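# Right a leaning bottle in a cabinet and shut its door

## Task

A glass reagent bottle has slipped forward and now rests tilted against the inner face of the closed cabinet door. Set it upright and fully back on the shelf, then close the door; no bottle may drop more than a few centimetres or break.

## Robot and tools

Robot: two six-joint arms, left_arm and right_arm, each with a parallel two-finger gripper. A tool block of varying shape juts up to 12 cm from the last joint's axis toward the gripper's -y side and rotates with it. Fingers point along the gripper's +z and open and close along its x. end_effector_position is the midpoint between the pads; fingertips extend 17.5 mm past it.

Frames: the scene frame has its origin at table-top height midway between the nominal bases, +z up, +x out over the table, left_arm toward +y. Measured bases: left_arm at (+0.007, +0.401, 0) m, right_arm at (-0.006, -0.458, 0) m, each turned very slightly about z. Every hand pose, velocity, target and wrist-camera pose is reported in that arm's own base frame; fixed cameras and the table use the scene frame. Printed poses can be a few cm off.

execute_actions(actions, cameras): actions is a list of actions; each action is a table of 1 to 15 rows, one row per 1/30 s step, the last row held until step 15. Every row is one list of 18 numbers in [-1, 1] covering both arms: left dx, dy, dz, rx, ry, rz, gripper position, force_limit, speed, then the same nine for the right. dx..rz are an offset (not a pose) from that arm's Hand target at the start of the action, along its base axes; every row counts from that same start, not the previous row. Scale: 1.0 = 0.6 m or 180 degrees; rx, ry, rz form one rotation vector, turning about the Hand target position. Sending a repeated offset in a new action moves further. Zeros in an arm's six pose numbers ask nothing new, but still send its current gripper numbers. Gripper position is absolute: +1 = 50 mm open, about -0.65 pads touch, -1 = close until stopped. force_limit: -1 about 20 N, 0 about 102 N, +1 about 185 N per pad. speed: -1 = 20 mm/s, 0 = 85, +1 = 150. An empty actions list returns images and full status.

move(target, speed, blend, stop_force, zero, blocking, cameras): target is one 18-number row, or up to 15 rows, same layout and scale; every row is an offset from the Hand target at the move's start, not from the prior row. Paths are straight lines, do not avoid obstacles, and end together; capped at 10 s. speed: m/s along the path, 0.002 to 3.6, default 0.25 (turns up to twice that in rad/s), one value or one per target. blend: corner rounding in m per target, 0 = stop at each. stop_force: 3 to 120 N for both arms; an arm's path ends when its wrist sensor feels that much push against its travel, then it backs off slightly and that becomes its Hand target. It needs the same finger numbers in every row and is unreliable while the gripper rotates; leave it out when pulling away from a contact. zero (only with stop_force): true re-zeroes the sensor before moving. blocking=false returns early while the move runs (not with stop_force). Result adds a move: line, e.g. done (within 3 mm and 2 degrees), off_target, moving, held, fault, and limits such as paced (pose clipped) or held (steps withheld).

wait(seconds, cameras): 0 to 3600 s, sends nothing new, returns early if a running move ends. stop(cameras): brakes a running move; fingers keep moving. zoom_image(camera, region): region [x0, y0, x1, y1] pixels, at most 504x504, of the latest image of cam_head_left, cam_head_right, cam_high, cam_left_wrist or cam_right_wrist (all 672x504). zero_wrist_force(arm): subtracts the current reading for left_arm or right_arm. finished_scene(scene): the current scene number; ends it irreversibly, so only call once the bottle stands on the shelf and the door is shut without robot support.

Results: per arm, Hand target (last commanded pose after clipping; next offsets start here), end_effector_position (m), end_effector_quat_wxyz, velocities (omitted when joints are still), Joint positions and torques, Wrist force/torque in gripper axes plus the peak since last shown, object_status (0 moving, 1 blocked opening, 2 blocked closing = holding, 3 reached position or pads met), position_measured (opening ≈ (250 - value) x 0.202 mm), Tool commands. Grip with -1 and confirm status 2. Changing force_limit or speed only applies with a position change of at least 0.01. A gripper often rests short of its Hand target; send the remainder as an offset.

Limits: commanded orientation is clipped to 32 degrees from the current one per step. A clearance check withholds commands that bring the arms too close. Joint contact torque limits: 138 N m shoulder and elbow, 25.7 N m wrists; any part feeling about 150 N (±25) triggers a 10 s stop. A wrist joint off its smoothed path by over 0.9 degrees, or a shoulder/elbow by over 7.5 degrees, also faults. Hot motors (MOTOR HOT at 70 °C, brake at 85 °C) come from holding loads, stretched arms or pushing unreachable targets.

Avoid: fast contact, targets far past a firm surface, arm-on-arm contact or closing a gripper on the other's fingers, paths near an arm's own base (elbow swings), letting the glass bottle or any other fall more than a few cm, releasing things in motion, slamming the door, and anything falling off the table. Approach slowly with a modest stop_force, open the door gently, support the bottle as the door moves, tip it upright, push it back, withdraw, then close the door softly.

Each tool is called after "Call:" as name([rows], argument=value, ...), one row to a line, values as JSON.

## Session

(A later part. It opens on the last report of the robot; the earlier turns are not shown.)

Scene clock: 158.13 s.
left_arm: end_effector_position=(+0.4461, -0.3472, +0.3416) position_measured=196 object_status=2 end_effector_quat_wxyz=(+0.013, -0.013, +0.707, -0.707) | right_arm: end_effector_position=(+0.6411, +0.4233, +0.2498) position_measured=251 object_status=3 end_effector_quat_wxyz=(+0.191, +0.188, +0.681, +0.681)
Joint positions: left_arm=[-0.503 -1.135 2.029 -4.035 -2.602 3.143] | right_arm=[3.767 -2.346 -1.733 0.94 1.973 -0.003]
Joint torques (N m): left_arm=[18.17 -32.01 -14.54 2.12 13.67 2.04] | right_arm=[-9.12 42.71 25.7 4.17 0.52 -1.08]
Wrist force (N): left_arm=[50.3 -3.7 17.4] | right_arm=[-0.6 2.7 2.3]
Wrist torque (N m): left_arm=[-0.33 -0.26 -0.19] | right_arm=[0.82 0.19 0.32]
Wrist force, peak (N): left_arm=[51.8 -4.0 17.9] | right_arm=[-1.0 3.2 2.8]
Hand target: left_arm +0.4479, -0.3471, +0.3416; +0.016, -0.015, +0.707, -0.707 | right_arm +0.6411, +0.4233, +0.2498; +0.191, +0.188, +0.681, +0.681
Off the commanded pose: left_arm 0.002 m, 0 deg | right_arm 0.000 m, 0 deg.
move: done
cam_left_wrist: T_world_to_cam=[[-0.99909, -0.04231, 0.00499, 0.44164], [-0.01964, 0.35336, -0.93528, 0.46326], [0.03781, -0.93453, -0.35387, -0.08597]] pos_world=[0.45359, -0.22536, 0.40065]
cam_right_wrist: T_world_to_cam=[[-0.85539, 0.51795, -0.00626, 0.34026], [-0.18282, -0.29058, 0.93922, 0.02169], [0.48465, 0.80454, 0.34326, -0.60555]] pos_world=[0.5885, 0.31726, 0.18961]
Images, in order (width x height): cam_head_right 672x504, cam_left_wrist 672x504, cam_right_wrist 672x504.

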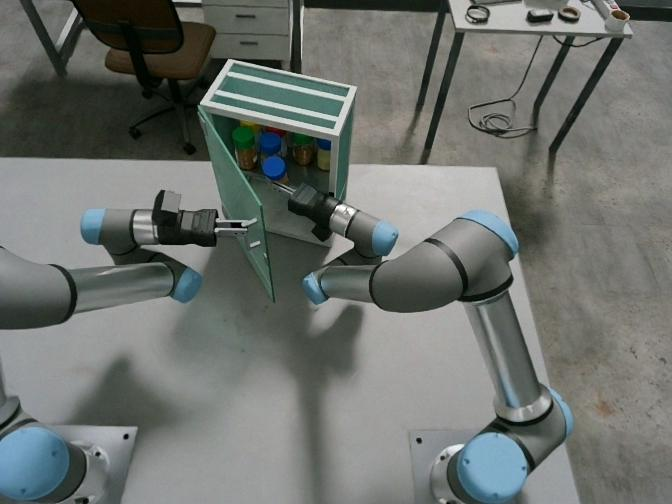

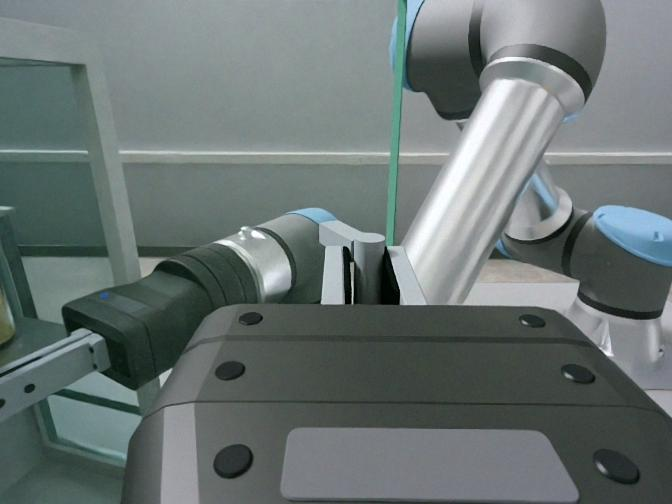

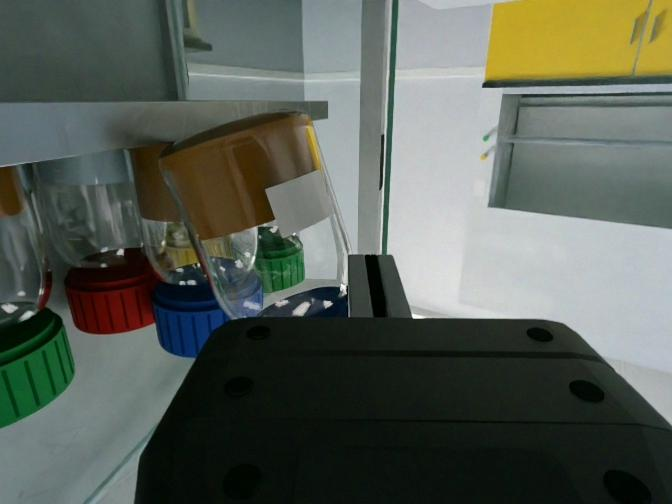

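Call:
move([
  [-0.0058,0,0,0,0,0,-1,-0.6,0,0.035,-0.0173,0,0,0,-0.054,-1,-0.5,1],
  [-0.0058,0,0,0,0,0,-1,-0.6,0,0.0582,-0.0288,-0.016,0,0,-0.0889,-1,-0.5,1],
], speed=0.03, blend=0.005, cameras=["cam_right_wrist","cam_head_right"])

Call:
zoom_image(camera="cam_head_right", region=[220, 100, 380, 220])

Scene clock: 163.63 s.
left_arm: end_effector_position=(+0.4444, -0.3471, +0.3416) position_measured=196 object_status=2 end_effector_quat_wxyz=(+0.016, -0.015, +0.707, -0.707) | right_arm: end_effector_position=(+0.6760, +0.4061, +0.2401) position_measured=251 object_status=3 end_effector_quat_wxyz=(+0.284, +0.281, +0.648, +0.648)
Joint positions: left_arm=[-0.507 -1.141 2.039 -4.039 -2.591 3.143] | right_arm=[3.834 -2.354 -1.759 0.973 1.627 -0.004]
Joint torques (N m): left_arm=[-6.4 -42.35 -10.93 -2.71 -1.27 0.15] | right_arm=[-1.44 50.25 23.03 3.11 1.57 -1.49]
Wrist force (N): left_arm=[0.6 -3.2 -1.0] | right_arm=[-1.6 2.8 1.9]
Wrist torque (N m): left_arm=[-0.62 -0.17 -0.24] | right_arm=[0.84 0.18 0.34]
Wrist force, peak (N): left_arm=[49.1 -3.4 16.8] | right_arm=[-0.8 3.6 2.7]
Hand target: left_arm +0.4444, -0.3471, +0.3416; +0.016, -0.015, +0.707, -0.707 | right_arm +0.6760, +0.4061, +0.2402; +0.284, +0.281, +0.648, +0.648
Off the commanded pose: left_arm 0.000 m, 0 deg | right_arm 0.000 m, 0 deg.
move: done
cam_right_wrist: T_world_to_cam=[[-0.67945, 0.7337, -0.00628, 0.17239], [-0.25586, -0.22891, 0.93922, 0.05642], [0.68767, 0.63976, 0.34325, -0.67565]] pos_world=[0.59619, 0.31868, 0.18001]
Images, in order (width x height): cam_head_right 672x504, cam_right_wrist 672x504.

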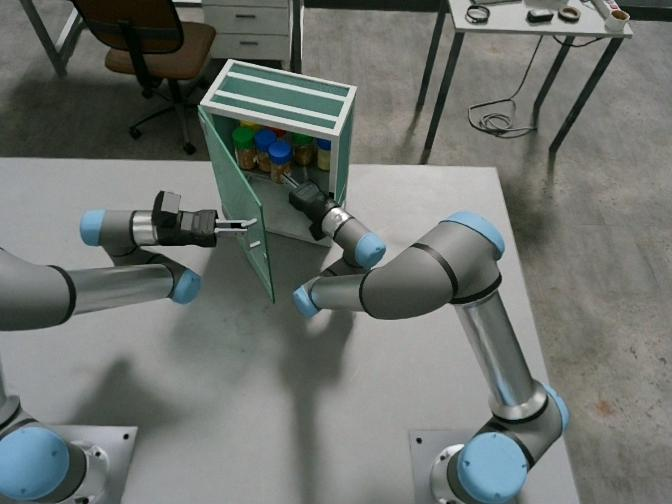

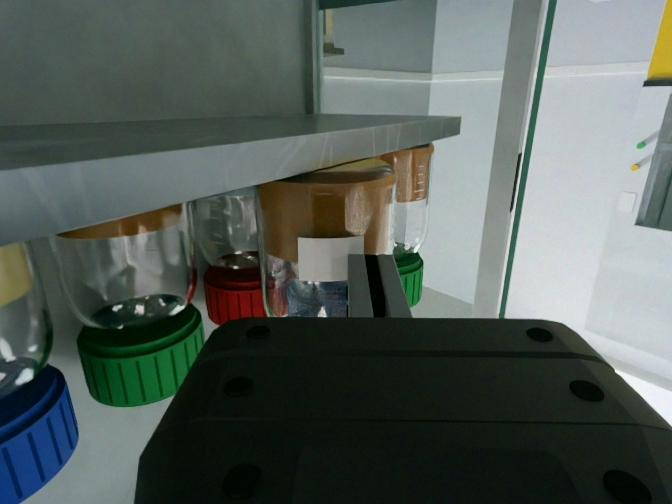

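Scaled by 3.150 from the camera's image (finer frame: 960x720).

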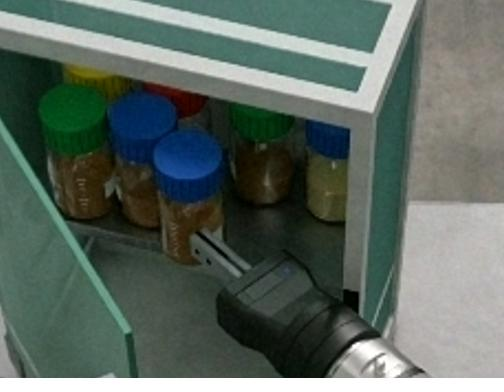

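Call:
move(target=[0,0,0,0,0,0,-1,-0.6,0,0.0217,-0.024,-0.01,0,0,-0.0278,-1,-0.5,1], speed=0.03, cameras=["cam_right_wrist"])

Call:
move([
  [0,0,0,0,0,0,-1,-0.6,0,-0.03,0.02,0,0,0,0,-1,-0.5,1],
  [0,0,0,0,0,0,-1,-0.6,0,-0.13,-0.05,0,0,0,0,-1,-0.5,1],
], speed=0.08, cameras=["cam_right_wrist","cam_head_right"])

Call:
zoom_image(camera="cam_head_right", region=[220, 100, 380, 220])

Scene clock: 165.77 s.
left_arm: end_effector_position=(+0.4444, -0.3471, +0.3416) position_measured=196 object_status=2 end_effector_quat_wxyz=(+0.016, -0.015, +0.707, -0.707) | right_arm: end_effector_position=(+0.6891, +0.3916, +0.2341) position_measured=251 object_status=3 end_effector_quat_wxyz=(+0.312, +0.309, +0.635, +0.635)
Joint positions: left_arm=[-0.507 -1.141 2.039 -4.039 -2.591 3.143] | right_arm=[3.84 -2.365 -1.759 0.985 1.533 -0.004]
Joint torques (N m): left_arm=[-6.4 -42.12 -12.35 -2.7 -1.28 -0.78] | right_arm=[7.48 48.31 23.3 3.1 1.64 -1.36]
Wrist force (N): left_arm=[0.8 -3.1 -0.8] | right_arm=[-1.9 3.9 1.1]
Wrist torque (N m): left_arm=[-0.61 -0.19 -0.24] | right_arm=[0.86 0.20 0.34]
Wrist force, peak (N): left_arm=[0.6 -3.3 -1.1] | right_arm=[-1.0 5.1 2.0]
Hand target: left_arm +0.4444, -0.3471, +0.3416; +0.016, -0.015, +0.707, -0.707 | right_arm +0.6890, +0.3917, +0.2342; +0.312, +0.309, +0.635, +0.635
Off the commanded pose: left_arm 0.000 m, 0 deg | right_arm 0.000 m, 0 deg.
move: done
cam_right_wrist: T_world_to_cam=[[-0.61274, 0.79026, -0.00625, 0.12374], [-0.27479, -0.20564, 0.93926, 0.06603], [0.74097, 0.57724, 0.34316, -0.68558]] pos_world=[0.60197, 0.31153, 0.17401]

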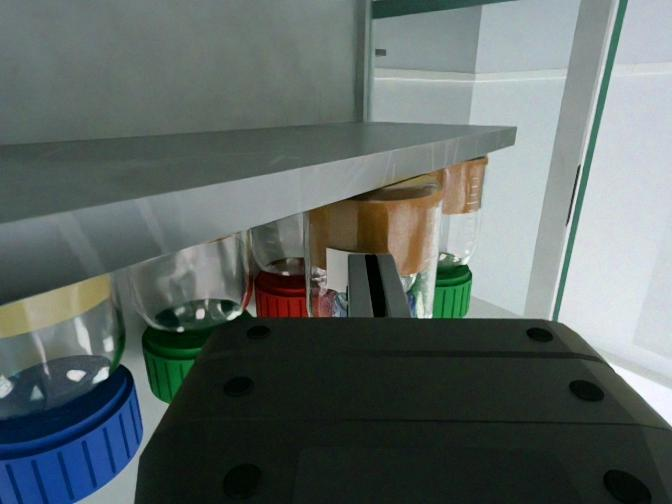

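Scene clock: 167.57 s.
left_arm: end_effector_position=(+0.4444, -0.3471, +0.3416) position_measured=196 object_status=2 end_effector_quat_wxyz=(+0.016, -0.015, +0.707, -0.707) | right_arm: end_effector_position=(+0.6110, +0.3617, +0.2343) position_measured=251 object_status=3 end_effector_quat_wxyz=(+0.312, +0.309, +0.635, +0.635)
Joint positions: left_arm=[-0.507 -1.141 2.039 -4.039 -2.591 3.143] | right_arm=[3.902 -2.261 -2.021 1.142 1.471 -0.004]
Joint torques (N m): left_arm=[-6.89 -40.57 -14.78 -2.76 -1.48 -1.01] | right_arm=[-5 35.68 17.3 1 0.87 -1.54]
Wrist force (N): left_arm=[0.6 -2.9 -0.8] | right_arm=[-1.8 2.9 3.0]
Wrist torque (N m): left_arm=[-0.60 -0.16 -0.25] | right_arm=[0.87 0.20 0.32]
Wrist force, peak (N): left_arm=[0.6 -3.4 -1.1] | right_arm=[-2.7 3.6 3.3]
Hand target: left_arm +0.4444, -0.3471, +0.3416; +0.016, -0.015, +0.707, -0.707 | right_arm +0.6110, +0.3617, +0.2342; +0.312, +0.309, +0.635, +0.635
Off the commanded pose: left_arm 0.000 m, 0 deg | right_arm 0.000 m, 0 deg.
move: done
cam_right_wrist: T_world_to_cam=[[-0.61291, 0.79013, -0.00623, 0.09979], [-0.2749, -0.20584, 0.93918, 0.03846], [0.74079, 0.57735, 0.34337, -0.61047]] pos_world=[0.52397, 0.28153, 0.17411]
Images, in order (width x height): cam_head_right 672x504, cam_right_wrist 672x504.

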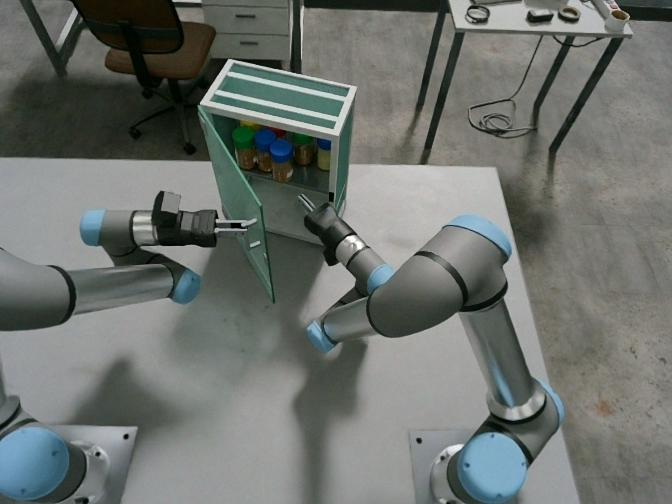

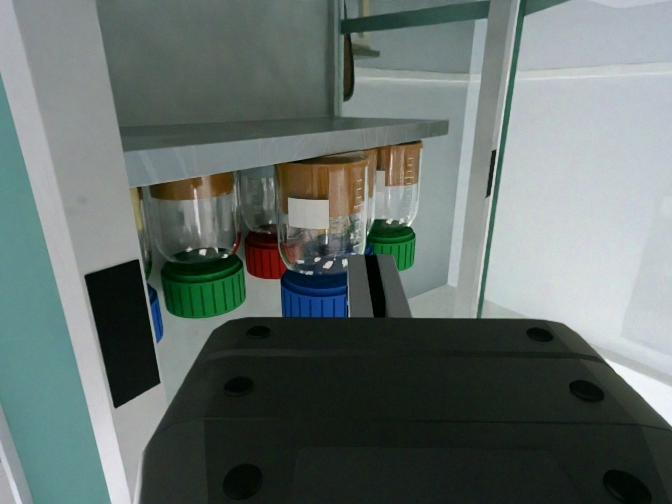

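Scaled by 3.150 from the camera's image (finer frame: 960x720).

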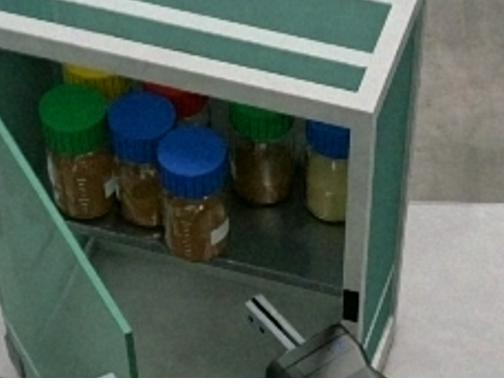

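Call:
move([
  [0,0,0,0,0,0,-1,-0.6,0,0.0412,-0.0035,0.018,0,0,-0.0556,0.34,-0.5,1],
  [0,0,0,0,0,0,-1,-0.6,0,0.1,0.03,0.018,0,0,-0.0556,0.34,-0.5,1],
], speed=[0.1,0.04], cameras=["cam_right_wrist"])

Scene clock: 170.37 s.
left_arm: end_effector_position=(+0.4444, -0.3471, +0.3416) position_measured=196 object_status=2 end_effector_quat_wxyz=(+0.016, -0.015, +0.707, -0.707) | right_arm: end_effector_position=(+0.6711, +0.3796, +0.2448) position_measured=101 object_status=3 end_effector_quat_wxyz=(+0.366, +0.364, +0.606, +0.605) end_effector_velocity=(-0.002, +0.000, +0.000) end_effector_angular_velocity=(+0.002, -0.001, +0.001)
Joint positions: left_arm=[-0.507 -1.141 2.039 -4.039 -2.591 3.143] | right_arm=[3.934 -2.309 -1.842 1.012 1.264 -0.004]
Joint velocities: left_arm=[within noise] | right_arm=[0.002 0.002 -0.005 0.005 -0.001 0]
Joint torques (N m): left_arm=[-6.28 -41.35 -17.1 -2.54 -1.41 -0.9] | right_arm=[5.92 61.35 7.29 4.4 -0.52 0.38]
Wrist force (N): left_arm=[0.7 -2.9 -0.9] | right_arm=[-1.7 2.9 2.9]
Wrist torque (N m): left_arm=[-0.59 -0.18 -0.24] | right_arm=[0.87 0.20 0.34]
Wrist force, peak (N): left_arm=[0.5 -3.4 -1.0] | right_arm=[-1.8 3.6 3.4]
Hand target: left_arm +0.4444, -0.3471, +0.3416; +0.016, -0.015, +0.707, -0.707 | right_arm +0.6710, +0.3797, +0.2450; +0.366, +0.363, +0.606, +0.606
Off the commanded pose: left_arm 0.000 m, 0 deg | right_arm 0.000 m, 0 deg.
move: done
cam_right_wrist: T_world_to_cam=[[-0.46623, 0.88464, -0.0063, -0.01181], [-0.30618, -0.15467, 0.93932, 0.0503], [0.82999, 0.43987, 0.34297, -0.67656]] pos_world=[0.57143, 0.31583, 0.18471]

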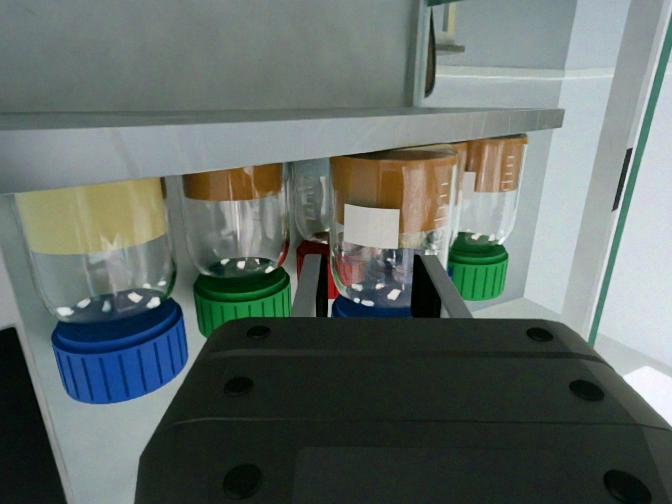

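Call:
move([
  [0,0,0,0,0,0,-1,-0.6,0,-0.007,0.0133,0,0,0,0,0.34,-0.5,1],
  [0,0,0,0,0,0,-1,-0.6,0,0.0535,-0.0053,0,0,0,0,0.34,-0.5,1],
], speed=0.04, stop_force=12, cameras=["cam_right_wrist","cam_head_right"])

Call:
zoom_image(camera="cam_head_right", region=[220, 100, 380, 220])

Scene clock: 172.93 s.
left_arm: end_effector_position=(+0.4444, -0.3471, +0.3416) position_measured=196 object_status=2 end_effector_quat_wxyz=(+0.016, -0.015, +0.707, -0.707) | right_arm: end_effector_position=(+0.7031, +0.3765, +0.2450) position_measured=101 object_status=3 end_effector_quat_wxyz=(+0.366, +0.363, +0.606, +0.606)
Joint positions: left_arm=[-0.507 -1.141 2.039 -4.039 -2.591 3.143] | right_arm=[3.886 -2.345 -1.757 0.963 1.313 -0.004]
Joint torques (N m): left_arm=[-5.77 -40.8 -18.27 -2.57 -1.3 -0.95] | right_arm=[9.64 63.22 7.69 4.28 -1.48 0.51]
Wrist force (N): left_arm=[0.5 -3.3 -0.9] | right_arm=[-1.9 2.9 3.2]
Wrist torque (N m): left_arm=[-0.62 -0.14 -0.24] | right_arm=[0.86 0.22 0.34]
Wrist force, peak (N): left_arm=[0.6 -3.4 -1.0] | right_arm=[-1.7 3.4 3.3]
Hand target: left_arm +0.4444, -0.3471, +0.3416; +0.016, -0.015, +0.707, -0.707 | right_arm +0.7031, +0.3765, +0.2450; +0.366, +0.363, +0.606, +0.606
Off the commanded pose: left_arm 0.000 m, 0 deg | right_arm 0.000 m, 0 deg.
move: done
cam_right_wrist: T_world_to_cam=[[-0.46622, 0.88465, -0.00621, 0.00591], [-0.30641, -0.15489, 0.93921, 0.05974], [0.82991, 0.43978, 0.34328, -0.70172]] pos_world=[0.60343, 0.31263, 0.18481]
Images, in order (width x height): cam_head_right 672x504, cam_right_wrist 672x504.

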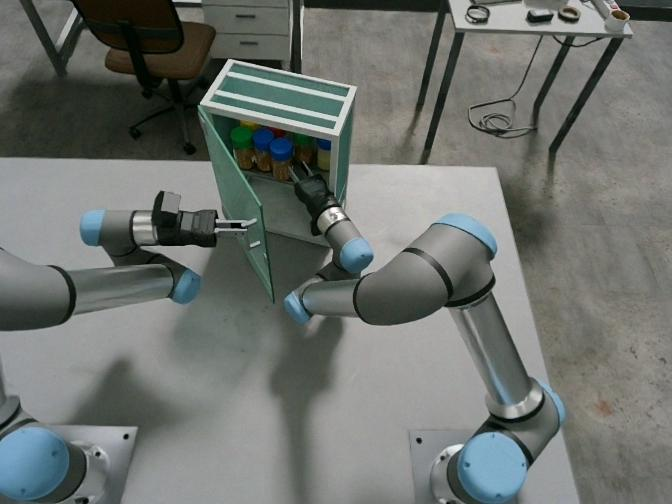

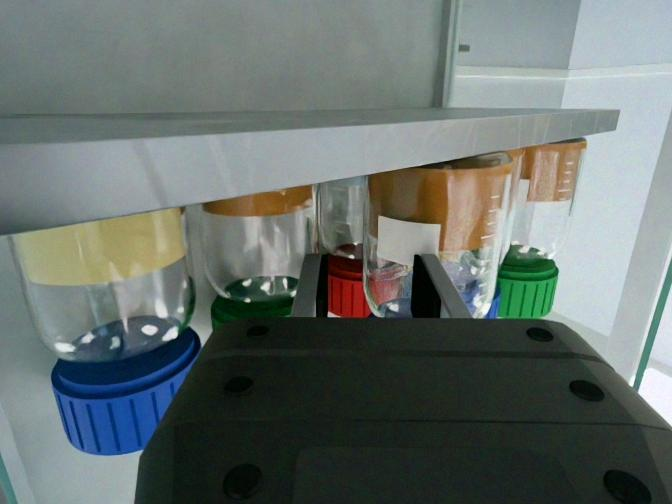

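Scaled by 3.150 from the camera's image (finer frame: 960x720).

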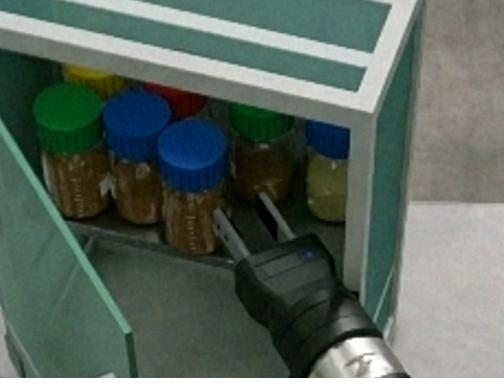

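Call:
move([
  [0,0,0,0,0,0,-1,-0.6,0,-0.044,-0.0235,0,0,0,0,0.34,-0.5,1],
  [0,0,0,0,0,0,-1,-0.6,0,-0.063,0.0125,0,0,0,0,0.34,-0.5,1],
  [0,0,0,0,0,0,-1,-0.6,0,-0.0155,0.037,0,0,0,0,0.34,-0.5,1],
  [0,0,0,0,0,0,-1,-0.6,0,0.006,0.0305,0,0,0,0,0.34,-0.5,1],
], speed=[0.1,0.08,0.05,0.03], cameras=["cam_right_wrist","cam_head_right"])

Call:
zoom_image(camera="cam_head_right", region=[220, 100, 380, 220])

Scene clock: 176.23 s.
left_arm: end_effector_position=(+0.4444, -0.3471, +0.3416) position_measured=196 object_status=2 end_effector_quat_wxyz=(+0.016, -0.015, +0.707, -0.707) | right_arm: end_effector_position=(+0.7069, +0.3947, +0.2449) position_measured=101 object_status=3 end_effector_quat_wxyz=(+0.366, +0.364, +0.606, +0.605)
Joint positions: left_arm=[-0.507 -1.141 2.039 -4.039 -2.591 3.143] | right_arm=[3.906 -2.363 -1.717 0.94 1.292 -0.004]
Joint torques (N m): left_arm=[-6.07 -40.39 -18.8 -2.41 -1.24 -0.81] | right_arm=[9.12 58.25 9.1 4.06 -1.45 0.43]
Wrist force (N): left_arm=[0.4 -3.0 -0.8] | right_arm=[-3.3 3.5 3.5]
Wrist torque (N m): left_arm=[-0.60 -0.14 -0.24] | right_arm=[0.95 0.44 0.34]
Wrist force, peak (N): left_arm=[0.4 -3.3 -1.1] | right_arm=[80.1 3.3 48.3]
Hand target: left_arm +0.4444, -0.3471, +0.3416; +0.016, -0.015, +0.707, -0.707 | right_arm +0.7067, +0.3948, +0.2450; +0.366, +0.363, +0.606, +0.606
Off the commanded pose: left_arm 0.000 m, 0 deg | right_arm 0.000 m, 0 deg.
move: done
cam_right_wrist: T_world_to_cam=[[-0.46623, 0.88464, -0.0063, -0.00853], [-0.30626, -0.15471, 0.93929, 0.06354], [0.82996, 0.43985, 0.34306, -0.71286]] pos_world=[0.60713, 0.33093, 0.18481]
Images, in order (width x height): cam_head_right 672x504, cam_right_wrist 672x504.

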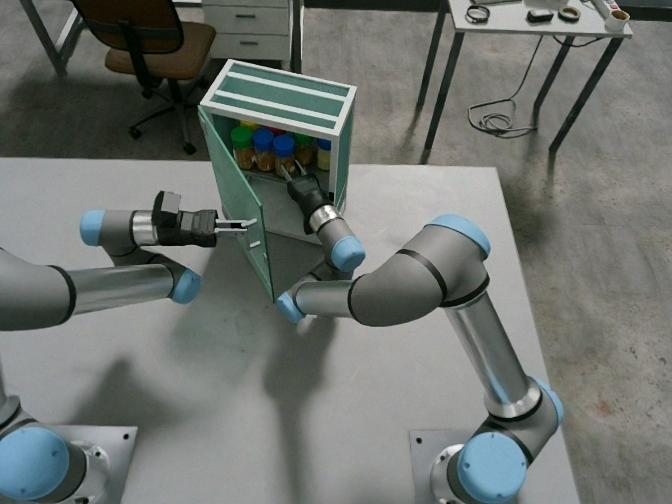

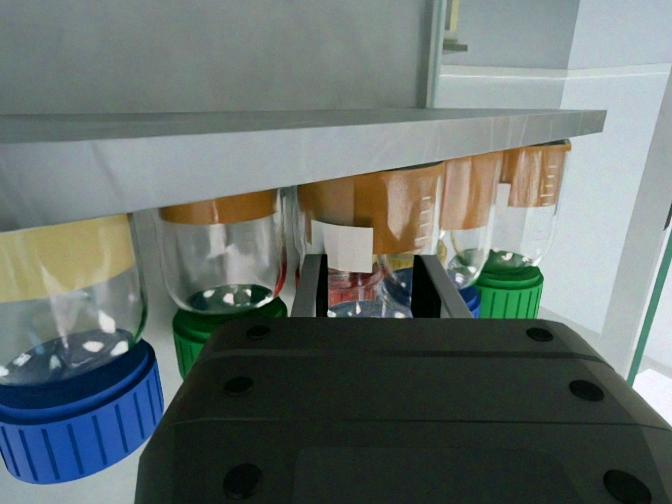

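Scaled by 3.150 from the camera's image (finer frame: 960x720).

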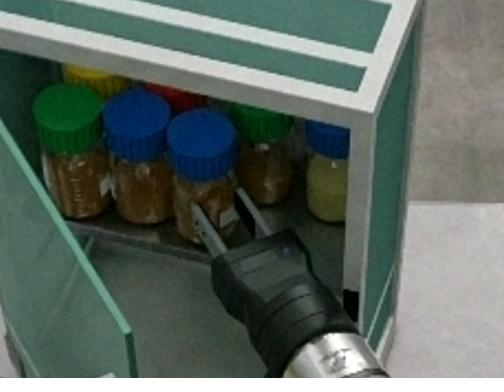

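Call:
move([
  [0,0,0,0,0,0,-1,-0.6,0,-0.11,-0.058,0,0,0,0,0.34,-0.5,1],
  [0,0,0,0,0,0,-1,-0.6,0,-0.3,-0.25,0,0,0,0,0.34,-0.5,1],
], speed=0.15, blend=0.02, cameras=["cam_right_wrist","cam_head_right","cam_left_wrist"])

Call:
zoom_image(camera="cam_head_right", region=[220, 100, 380, 220])

Call:
zoom_image(camera="cam_right_wrist", region=[100, 50, 500, 330])

Scene clock: 178.43 s.
left_arm: end_effector_position=(+0.4444, -0.3471, +0.3416) position_measured=196 object_status=2 end_effector_quat_wxyz=(+0.016, -0.015, +0.707, -0.707) | right_arm: end_effector_position=(+0.5268, +0.2448, +0.2451) position_measured=101 object_status=3 end_effector_quat_wxyz=(+0.366, +0.363, +0.606, +0.606)
Joint positions: left_arm=[-0.507 -1.141 2.039 -4.039 -2.591 3.143] | right_arm=[3.962 -2.101 -2.409 1.371 1.237 -0.004]
Joint torques (N m): left_arm=[-5.42 -41.38 -19.12 -2.41 -1.43 -0.75] | right_arm=[-0.73 23.32 2.5 1.95 0.48 -1.55]
Wrist force (N): left_arm=[0.7 -3.3 -0.9] | right_arm=[-3.4 3.4 3.2]
Wrist torque (N m): left_arm=[-0.61 -0.18 -0.24] | right_arm=[0.93 0.46 0.34]
Wrist force, peak (N): left_arm=[0.5 -3.5 -1.1] | right_arm=[-3.3 3.3 5.2]
Hand target: left_arm +0.4444, -0.3471, +0.3416; +0.016, -0.015, +0.707, -0.707 | right_arm +0.5267, +0.2448, +0.2450; +0.366, +0.363, +0.606, +0.606
Off the commanded pose: left_arm 0.000 m, 0 deg | right_arm 0.000 m, 0 deg.
move: done
cam_left_wrist: T_world_to_cam=[[-0.99877, -0.04937, 0.005, 0.43728], [-0.02215, 0.35321, -0.93528, 0.4643], [0.04441, -0.93424, -0.35387, -0.08877]] pos_world=[0.45096, -0.22534, 0.40065]
cam_right_wrist: T_world_to_cam=[[-0.46623, 0.88464, -0.00617, 0.04009], [-0.30647, -0.15497, 0.93918, -0.01474], [0.82988, 0.43976, 0.34337, -0.49749]] pos_world=[0.42703, 0.18103, 0.18491]
Images, in order (width x height): cam_head_right 672x504, cam_left_wrist 672x504, cam_right_wrist 672x504.

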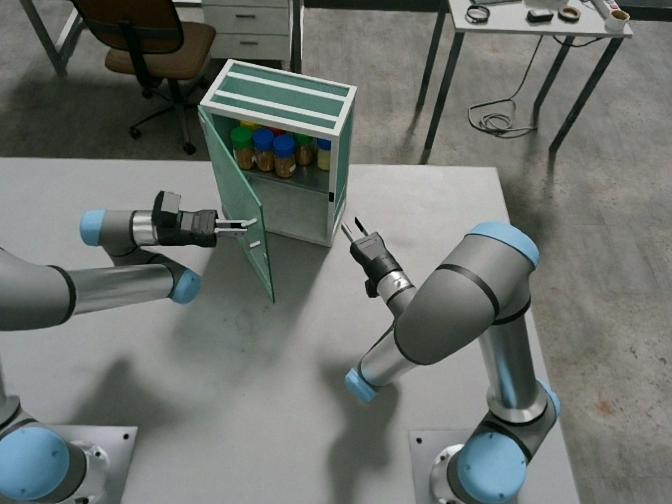

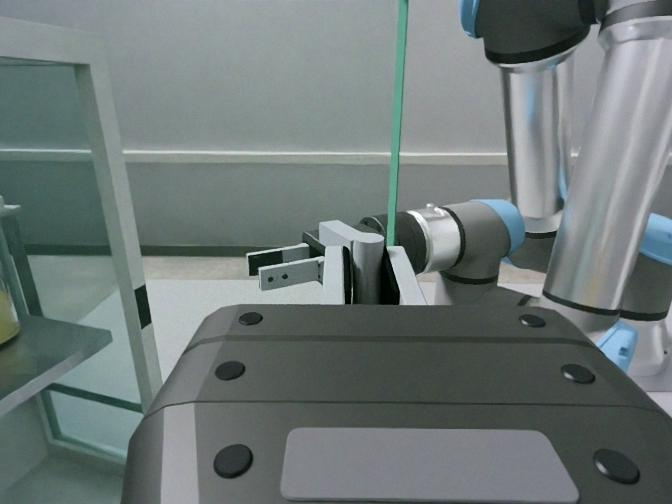

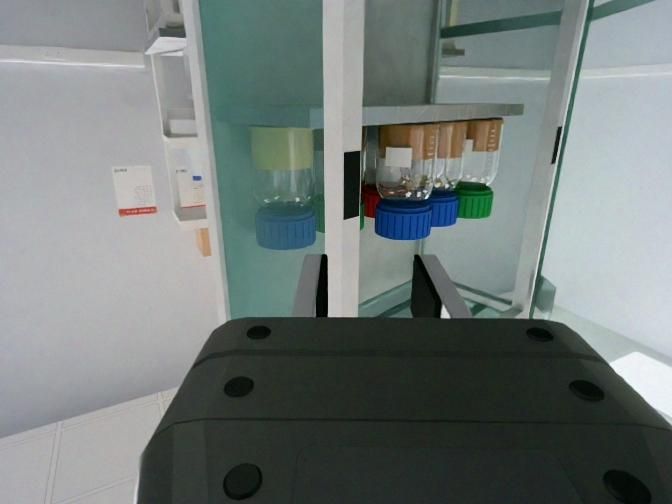

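Scaled by 3.150 from the camera's image (finer frame: 960x720).

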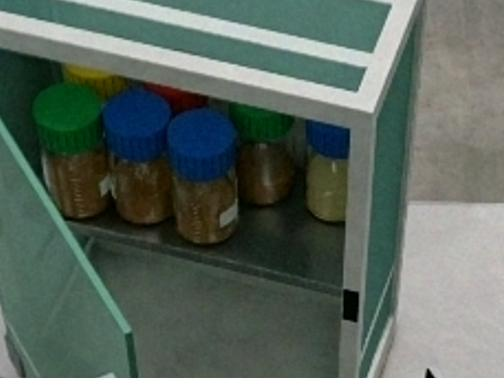

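Scaled by 1.260 from the camera's image (finer frame: 960x720).

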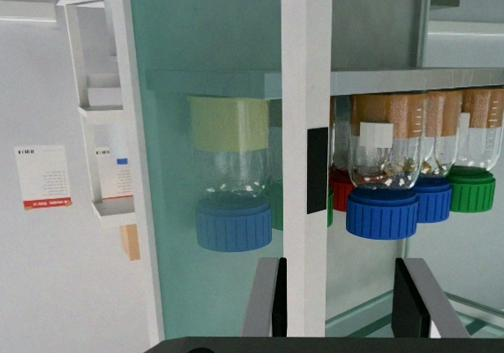

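Call:
move([
  [0.0497,-0.0877,0,0,0,0.0694,-1,-0.6,0,-0.2,-0.2,0,0,0,0,0.34,-0.5,1],
  [0.1115,-0.1638,0,0,0,0.1389,-1,-0.6,0,-0.2,-0.2,0,0,0,0,0.34,-0.5,1],
  [0.1542,-0.199,0,0,0,0.1778,-1,-0.6,0,-0.2,-0.2,0,0,0,0,0.34,-0.5,1],
  [0.2032,-0.235,0,0,0,0.2211,-1,-0.6,0,-0.2,-0.2,0,0,0,0,0.34,-0.5,1],
  [0.2292,-0.249,0,0,0,0.2411,-1,-0.6,0,-0.2,-0.2,0,0,0,0,0.34,-0.5,1],
], speed=0.08, blend=[0.008,0.008,0.008,0.008,0])

Call:
move(target=[0.027,-0.0118,0,0,0,0.021,-1,-0.6,0,0,0,0,0,0,0,0.34,-0.5,1], speed=0.02, cameras=["cam_left_wrist","cam_head_right","cam_high"])

Call:
zoom_image(camera="cam_head_right", region=[180, 50, 380, 250])

Scene clock: 181.00 s.
left_arm: end_effector_position=(+0.4664, -0.3869, +0.3416) position_measured=196 object_status=2 end_effector_quat_wxyz=(+0.073, -0.073, +0.704, -0.703) | right_arm: end_effector_position=(+0.4428, +0.1607, +0.2451) position_measured=101 object_status=3 end_effector_quat_wxyz=(+0.366, +0.363, +0.606, +0.606)
Joint positions: left_arm=[-0.624 -1.154 2.062 -4.049 -2.312 3.142] | right_arm=[3.985 -2.068 -2.723 1.652 1.214 -0.004]
Joint torques (N m): left_arm=[36.93 -35.17 -15.57 -0.98 12.53 -1.2] | right_arm=[0.86 23.62 8.09 0.7 1.3 0.2]
Wrist force (N): left_arm=[50.2 -4.5 18.4] | right_arm=[-3.4 3.5 3.5]
Wrist torque (N m): left_arm=[-0.63 0.02 -0.14] | right_arm=[0.97 0.47 0.35]
Wrist force, peak (N): left_arm=[50.2 -4.5 18.4] | right_arm=[-3.1 3.8 4.3]
Hand target: left_arm +0.4668, -0.3868, +0.3416; +0.073, -0.073, +0.703, -0.703 (not the last commanded pose) | right_arm +0.4428, +0.1607, +0.2452; +0.366, +0.363, +0.606, +0.606 (not the last commanded pose)
Off the commanded pose: left_arm 0.159 m, 34 deg | right_arm 0.051 m, 0 deg.
move: held (right_arm; a check stopped the path), off_target (left_arm; braked when a check withheld steps of right_arm); path passed 0 of 5 targets; limits=held
pose unreachable (right arm): on one or more control steps of this call, first in action 0 (counted from 0), this arm could not follow its commanded pose, so it was not sent that pose on those steps. It may still have moved: this result reports where it is.
cause: moving toward the commanded pose would bring two parts of the arm too close to each other (joints 3 (elbow) to 5 (wrist 2) lie between them).

Scene clock: 182.10 s.
left_arm: end_effector_position=(+0.4684, -0.3914, +0.3416) position_measured=196 object_status=2 end_effector_quat_wxyz=(+0.076, -0.076, +0.703, -0.703) | right_arm: end_effector_position=(+0.4428, +0.1607, +0.2452) position_measured=101 object_status=3 end_effector_quat_wxyz=(+0.366, +0.363, +0.606, +0.606)
Joint positions: left_arm=[-0.634 -1.152 2.058 -4.048 -2.293 3.142] | right_arm=[3.985 -2.068 -2.723 1.652 1.214 -0.004]
Joint torques (N m): left_arm=[11.38 -33.85 -14.44 -1.51 6.43 0.07] | right_arm=[-6.9 34.17 7.34 0.71 1.61 0]
Wrist force (N): left_arm=[29.5 -3.0 10.1] | right_arm=[-3.5 3.3 3.3]
Wrist torque (N m): left_arm=[-0.61 -0.10 -0.17] | right_arm=[0.94 0.48 0.34]
Wrist force, peak (N): left_arm=[51.1 -4.9 18.5] | right_arm=[-3.6 3.7 3.5]
Hand target: left_arm +0.4684, -0.3914, +0.3416; +0.076, -0.076, +0.703, -0.703 (not the last commanded pose) | right_arm +0.4428, +0.1607, +0.2452; +0.366, +0.363, +0.606, +0.606
Tool commands: left_gripper/position=-1.0 left_gripper/force_limit=-0.6 left_gripper/speed=+0.003922 right_gripper/position=+0.34 right_gripper/force_limit=-0.5 right_gripper/speed=+1.0
Off the commanded pose: left_arm 0.015 m, 3 deg | right_arm 0.000 m, 0 deg.
TORQUE FAULT: joint 5 (wrist 2) of the left arm strayed more than 0.9 degrees from its planned motion, and that arm stopped. A torque fault puts only its own arm into a fault stop. That arm's remaining commands of this call were not run. That arm may still press on what stopped it. That arm is still stopped at the end of this call. That arm stays stopped for about 10 more seconds. Until then a move that you send moves the other arm only, and its call returns only when the move has ended. Once the stop has ended, the next robot result says so. If the stop ends while you think or write, that arm runs what you send next, counted from a new Hand target: where the arm stands when the stop ends. While its stop runs, that arm takes no new command, but its gripper still runs the gripper command that each later call begins with. Until it ends, the stop uses up actions while you think or wait. An arm that is not stopped still takes commands.
move: fault (left_arm)
cam_left_wrist: T_world_to_cam=[[-0.97571, -0.21903, 0.00494, 0.38197], [-0.08201, 0.34426, -0.93529, 0.50498], [0.20316, -0.91297, -0.35386, -0.19714]] pos_world=[0.45415, -0.27017, 0.40065]
Images, in order (width x height): cam_head_right 672x504, cam_high 672x504, cam_left_wrist 672x504.

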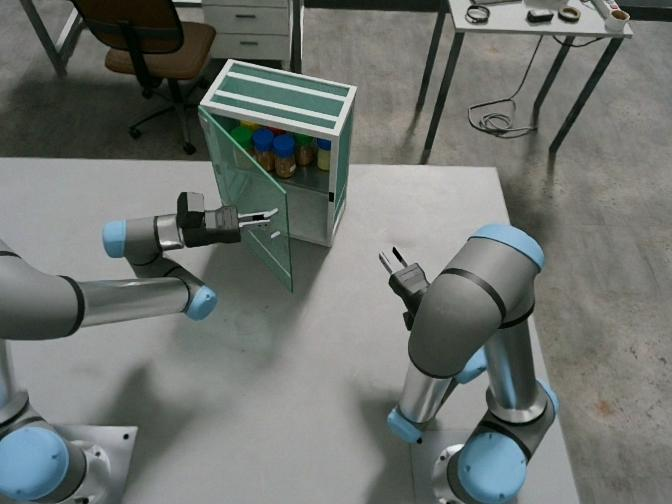

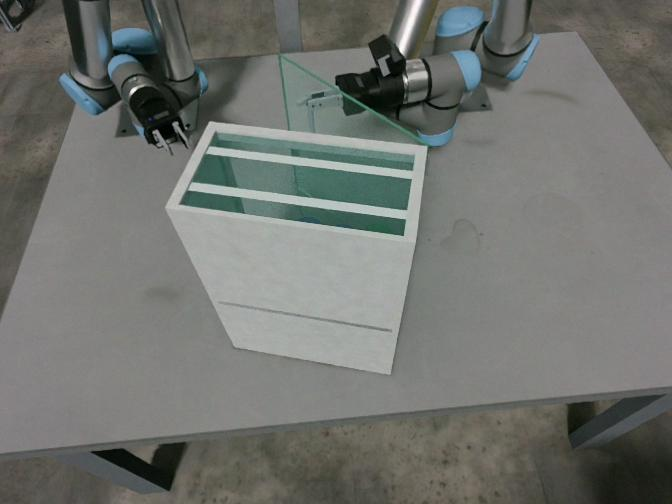

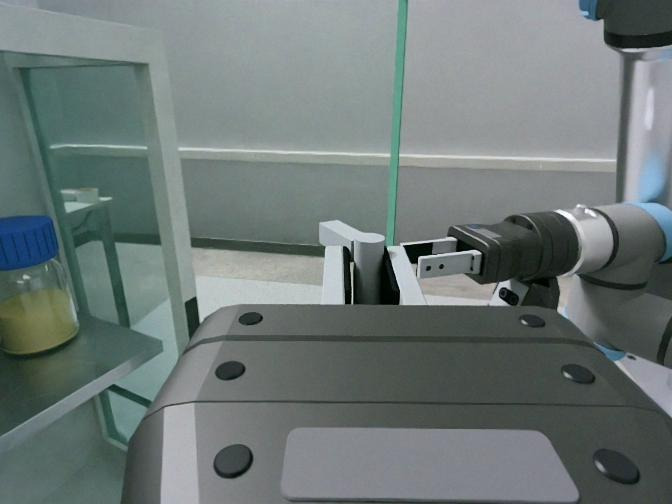

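Scaled by 2.520 from the camera's image (finer frame: 960x720).

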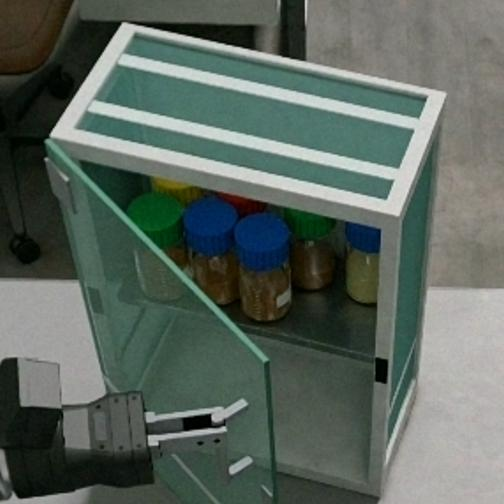

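Call:
wait(seconds=10.2)

Call:
move([
  [0,0,0,0,0,0,-0.2,-0.6,0,0,0,0,0,0,0,0.34,-0.5,1],
])

Call:
move([
  [0.0715,-0.09,0,0,0,0.085,-0.2,-0.6,0,0,0,0,0,0,0,0.34,-0.5,1],
  [0.1142,-0.1252,0,0,0,0.124,-0.2,-0.6,0,0,0,0,0,0,0,0.34,-0.5,1],
  [0.1632,-0.1612,0,0,0,0.167,-0.2,-0.6,0,0,0,0,0,0,0,0.34,-0.5,1],
  [0.1892,-0.1752,0,0,0,0.187,-0.2,-0.6,0,0,0,0,0,0,0,0.34,-0.5,1],
], speed=0.06, blend=[0.008,0.008,0.008,0])

Call:
move(target=[0.033,-0.0146,0,0,0,0.021,-0.2,-0.6,0,0,0,0,0,0,0,0.34,-0.5,1], speed=0.02, stop_force=25, cameras=["cam_left_wrist","cam_head_right","cam_high"])

Call:
zoom_image(camera="cam_head_right", region=[180, 50, 380, 250])

Scene clock: 195.63 s.
left_arm: end_effector_position=(+0.4684, -0.3914, +0.3416) position_measured=196 object_status=2 end_effector_quat_wxyz=(+0.076, -0.076, +0.703, -0.703) | right_arm: end_effector_position=(+0.4428, +0.1607, +0.2452) position_measured=101 object_status=3 end_effector_quat_wxyz=(+0.366, +0.363, +0.606, +0.606)
Joint positions: left_arm=[-0.634 -1.152 2.058 -4.048 -2.293 3.142] | right_arm=[3.985 -2.068 -2.723 1.652 1.214 -0.004]
Joint torques (N m): left_arm=[11.46 -33.78 -14.7 -1.51 6.33 0.12] | right_arm=[-6.7 35.85 8.13 0.66 1.51 -0.2]
Wrist force (N): left_arm=[29.4 -2.6 10.1] | right_arm=[-3.1 3.3 3.3]
Wrist torque (N m): left_arm=[-0.56 -0.11 -0.17] | right_arm=[0.92 0.42 0.35]
Wrist force, peak (N): left_arm=[29.7 -2.6 10.3] | right_arm=[-3.4 3.9 3.7]
Hand target: left_arm +0.4684, -0.3914, +0.3416; +0.076, -0.076, +0.703, -0.703 (not the last commanded pose) | right_arm +0.4428, +0.1607, +0.2452; +0.366, +0.363, +0.606, +0.606
Tool commands: left_gripper/position=-1.0 left_gripper/force_limit=-0.6 left_gripper/speed=+0.003922 right_gripper/position=+0.34 right_gripper/force_limit=-0.5 right_gripper/speed=+1.0
Off the commanded pose: left_arm 0.015 m, 3 deg | right_arm 0.000 m, 0 deg.
TORQUE FAULT, CONTINUED: the left arm's stop, for the torque fault of joint 5 (wrist 2) that an earlier result reported, is over. The rest of the stop counts as 20 of the actions that you can send in this scene. That arm's target is now where it stood when the stop ended, not its last command. That arm keeps its grip as last carried out and accepts commands again. That arm stops again at each new torque fault.
wait: 10.00 of 10.2 s (the remaining seconds did not pass); at rest from the start

Scene clock: 196.13 s.
left_arm: end_effector_position=(+0.4684, -0.3914, +0.3416) position_measured=182 object_status=3 end_effector_quat_wxyz=(+0.076, -0.076, +0.703, -0.703) | right_arm: end_effector_position=(+0.4428, +0.1607, +0.2452) position_measured=101 object_status=3 end_effector_quat_wxyz=(+0.366, +0.363, +0.606, +0.606)
Joint positions: left_arm=[-0.634 -1.152 2.058 -4.048 -2.293 3.142] | right_arm=[3.985 -2.068 -2.723 1.652 1.214 -0.004]
Joint torques (N m): left_arm=[4.93 -33.07 -13.91 -1.62 1.59 0.21] | right_arm=[-7.24 35.47 8.47 0.63 1.48 -0.13]
Wrist force (N): left_arm=[2.0 -3.2 0.8] | right_arm=[-3.3 3.2 3.2]
Wrist torque (N m): left_arm=[-0.61 -0.05 0.17] | right_arm=[0.91 0.46 0.34]
Wrist force, peak (N): left_arm=[16.4 -2.4 4.6] | right_arm=[-3.7 3.6 3.4]
Hand target: left_arm +0.4684, -0.3914, +0.3416; +0.076, -0.076, +0.703, -0.703 | right_arm +0.4428, +0.1607, +0.2452; +0.366, +0.363, +0.606, +0.606
Off the commanded pose: left_arm 0.000 m, 0 deg | right_arm 0.000 m, 0 deg.
move: done

Scene clock: 201.37 s.
left_arm: end_effector_position=(+0.5819, -0.4966, +0.3415) position_measured=182 object_status=3 end_effector_quat_wxyz=(+0.276, -0.276, +0.651, -0.651) | right_arm: end_effector_position=(+0.4428, +0.1607, +0.2452) position_measured=101 object_status=3 end_effector_quat_wxyz=(+0.366, +0.363, +0.606, +0.606)
Joint positions: left_arm=[-0.941 -1.029 1.842 -3.954 -1.398 3.142] | right_arm=[3.985 -2.068 -2.723 1.652 1.214 -0.004]
Joint torques (N m): left_arm=[-8.68 -47.02 -14.27 -2.5 -8.19 -1.3] | right_arm=[-7.41 35.17 8.11 0.82 1.64 -0.14]
Wrist force (N): left_arm=[-23.0 -2.6 -7.7] | right_arm=[-3.6 3.6 3.6]
Wrist torque (N m): left_arm=[-0.54 -0.07 0.02] | right_arm=[0.97 0.49 0.35]
Wrist force, peak (N): left_arm=[-23.0 -2.6 -7.7] | right_arm=[-3.9 3.3 3.5]
Hand target: left_arm +0.5819, -0.4965, +0.3416; +0.276, -0.276, +0.651, -0.651 | right_arm +0.4428, +0.1607, +0.2452; +0.366, +0.363, +0.606, +0.606
Off the commanded pose: left_arm 0.000 m, 0 deg | right_arm 0.000 m, 0 deg.
move: done

Scene clock: 203.97 s.
left_arm: end_effector_position=(+0.6001, -0.5045, +0.3416) position_measured=182 object_status=3 end_effector_quat_wxyz=(+0.296, -0.295, +0.643, -0.642) | right_arm: end_effector_position=(+0.4428, +0.1607, +0.2452) position_measured=101 object_status=3 end_effector_quat_wxyz=(+0.366, +0.363, +0.606, +0.606)
Joint positions: left_arm=[-0.951 -0.997 1.784 -3.928 -1.328 3.142] | right_arm=[3.985 -2.068 -2.723 1.652 1.214 -0.004]
Joint torques (N m): left_arm=[-5.31 -43.13 -22.59 0.13 -4.31 -0.96] | right_arm=[-7.53 35.18 6.49 0.61 1.44 -0.04]
Wrist force (N): left_arm=[-18.5 -3.4 -26.7] | right_arm=[-3.3 3.7 3.3]
Wrist torque (N m): left_arm=[-0.38 -0.26 0.00] | right_arm=[0.99 0.44 0.35]
Wrist force, peak (N): left_arm=[-16.2 -2.0 -35.6] | right_arm=[-3.5 3.9 3.4]
Hand target: left_arm +0.6001, -0.5045, +0.3416; +0.296, -0.295, +0.643, -0.642 (not the last commanded pose) | right_arm +0.4428, +0.1607, +0.2452; +0.366, +0.363, +0.606, +0.606
Off the commanded pose: left_arm 0.002 m, 0 deg | right_arm 0.000 m, 0 deg.
move: contact (left_arm)
cam_left_wrist: T_world_to_cam=[[-0.64624, -0.76312, 0.00502, 0.01344], [-0.27301, 0.22505, -0.93532, 0.60922], [0.71263, -0.60581, -0.35377, -0.47797]] pos_world=[0.51563, -0.41641, 0.40065]
Images, in order (width x height): cam_head_right 672x504, cam_high 672x504, cam_left_wrist 672x504.

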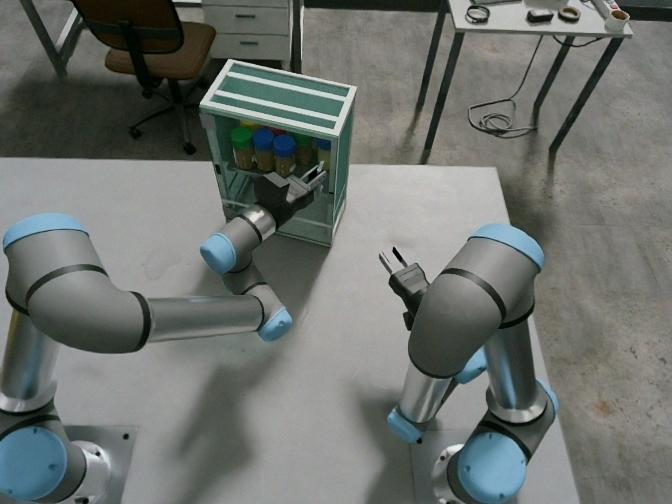

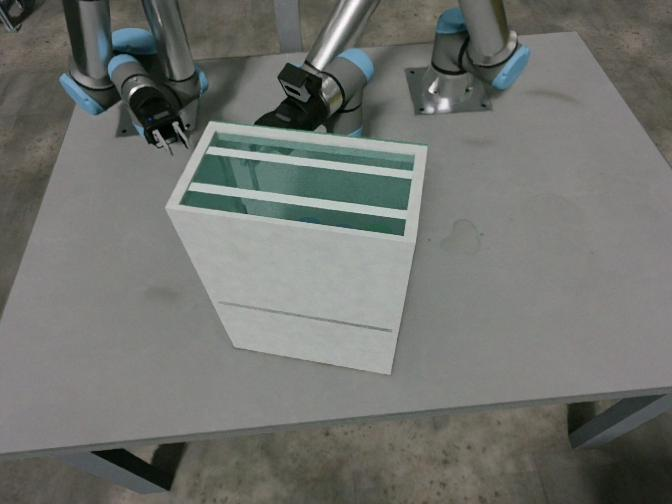

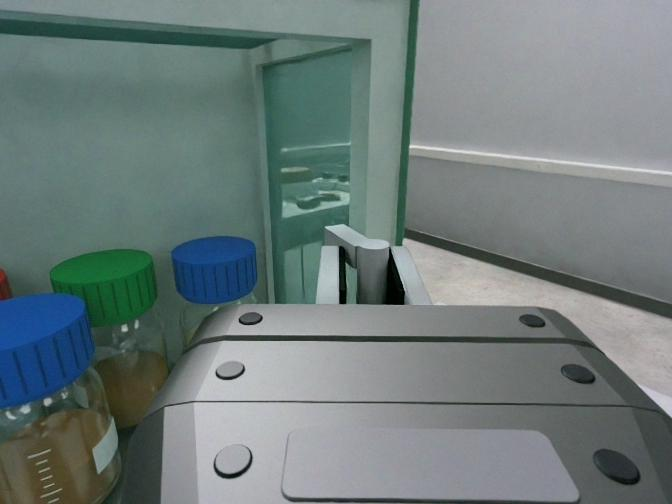

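Scaled by 2.520 from the camera's image (finer frame: 960x720).

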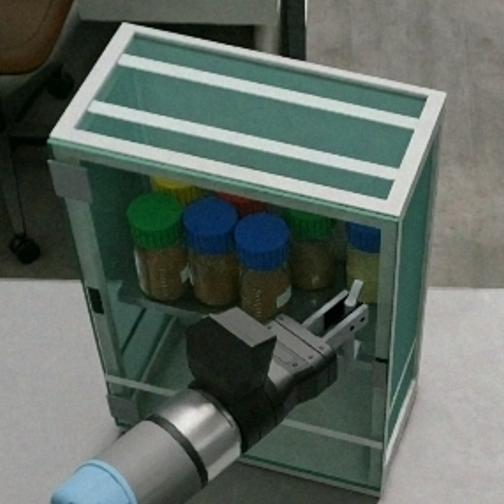

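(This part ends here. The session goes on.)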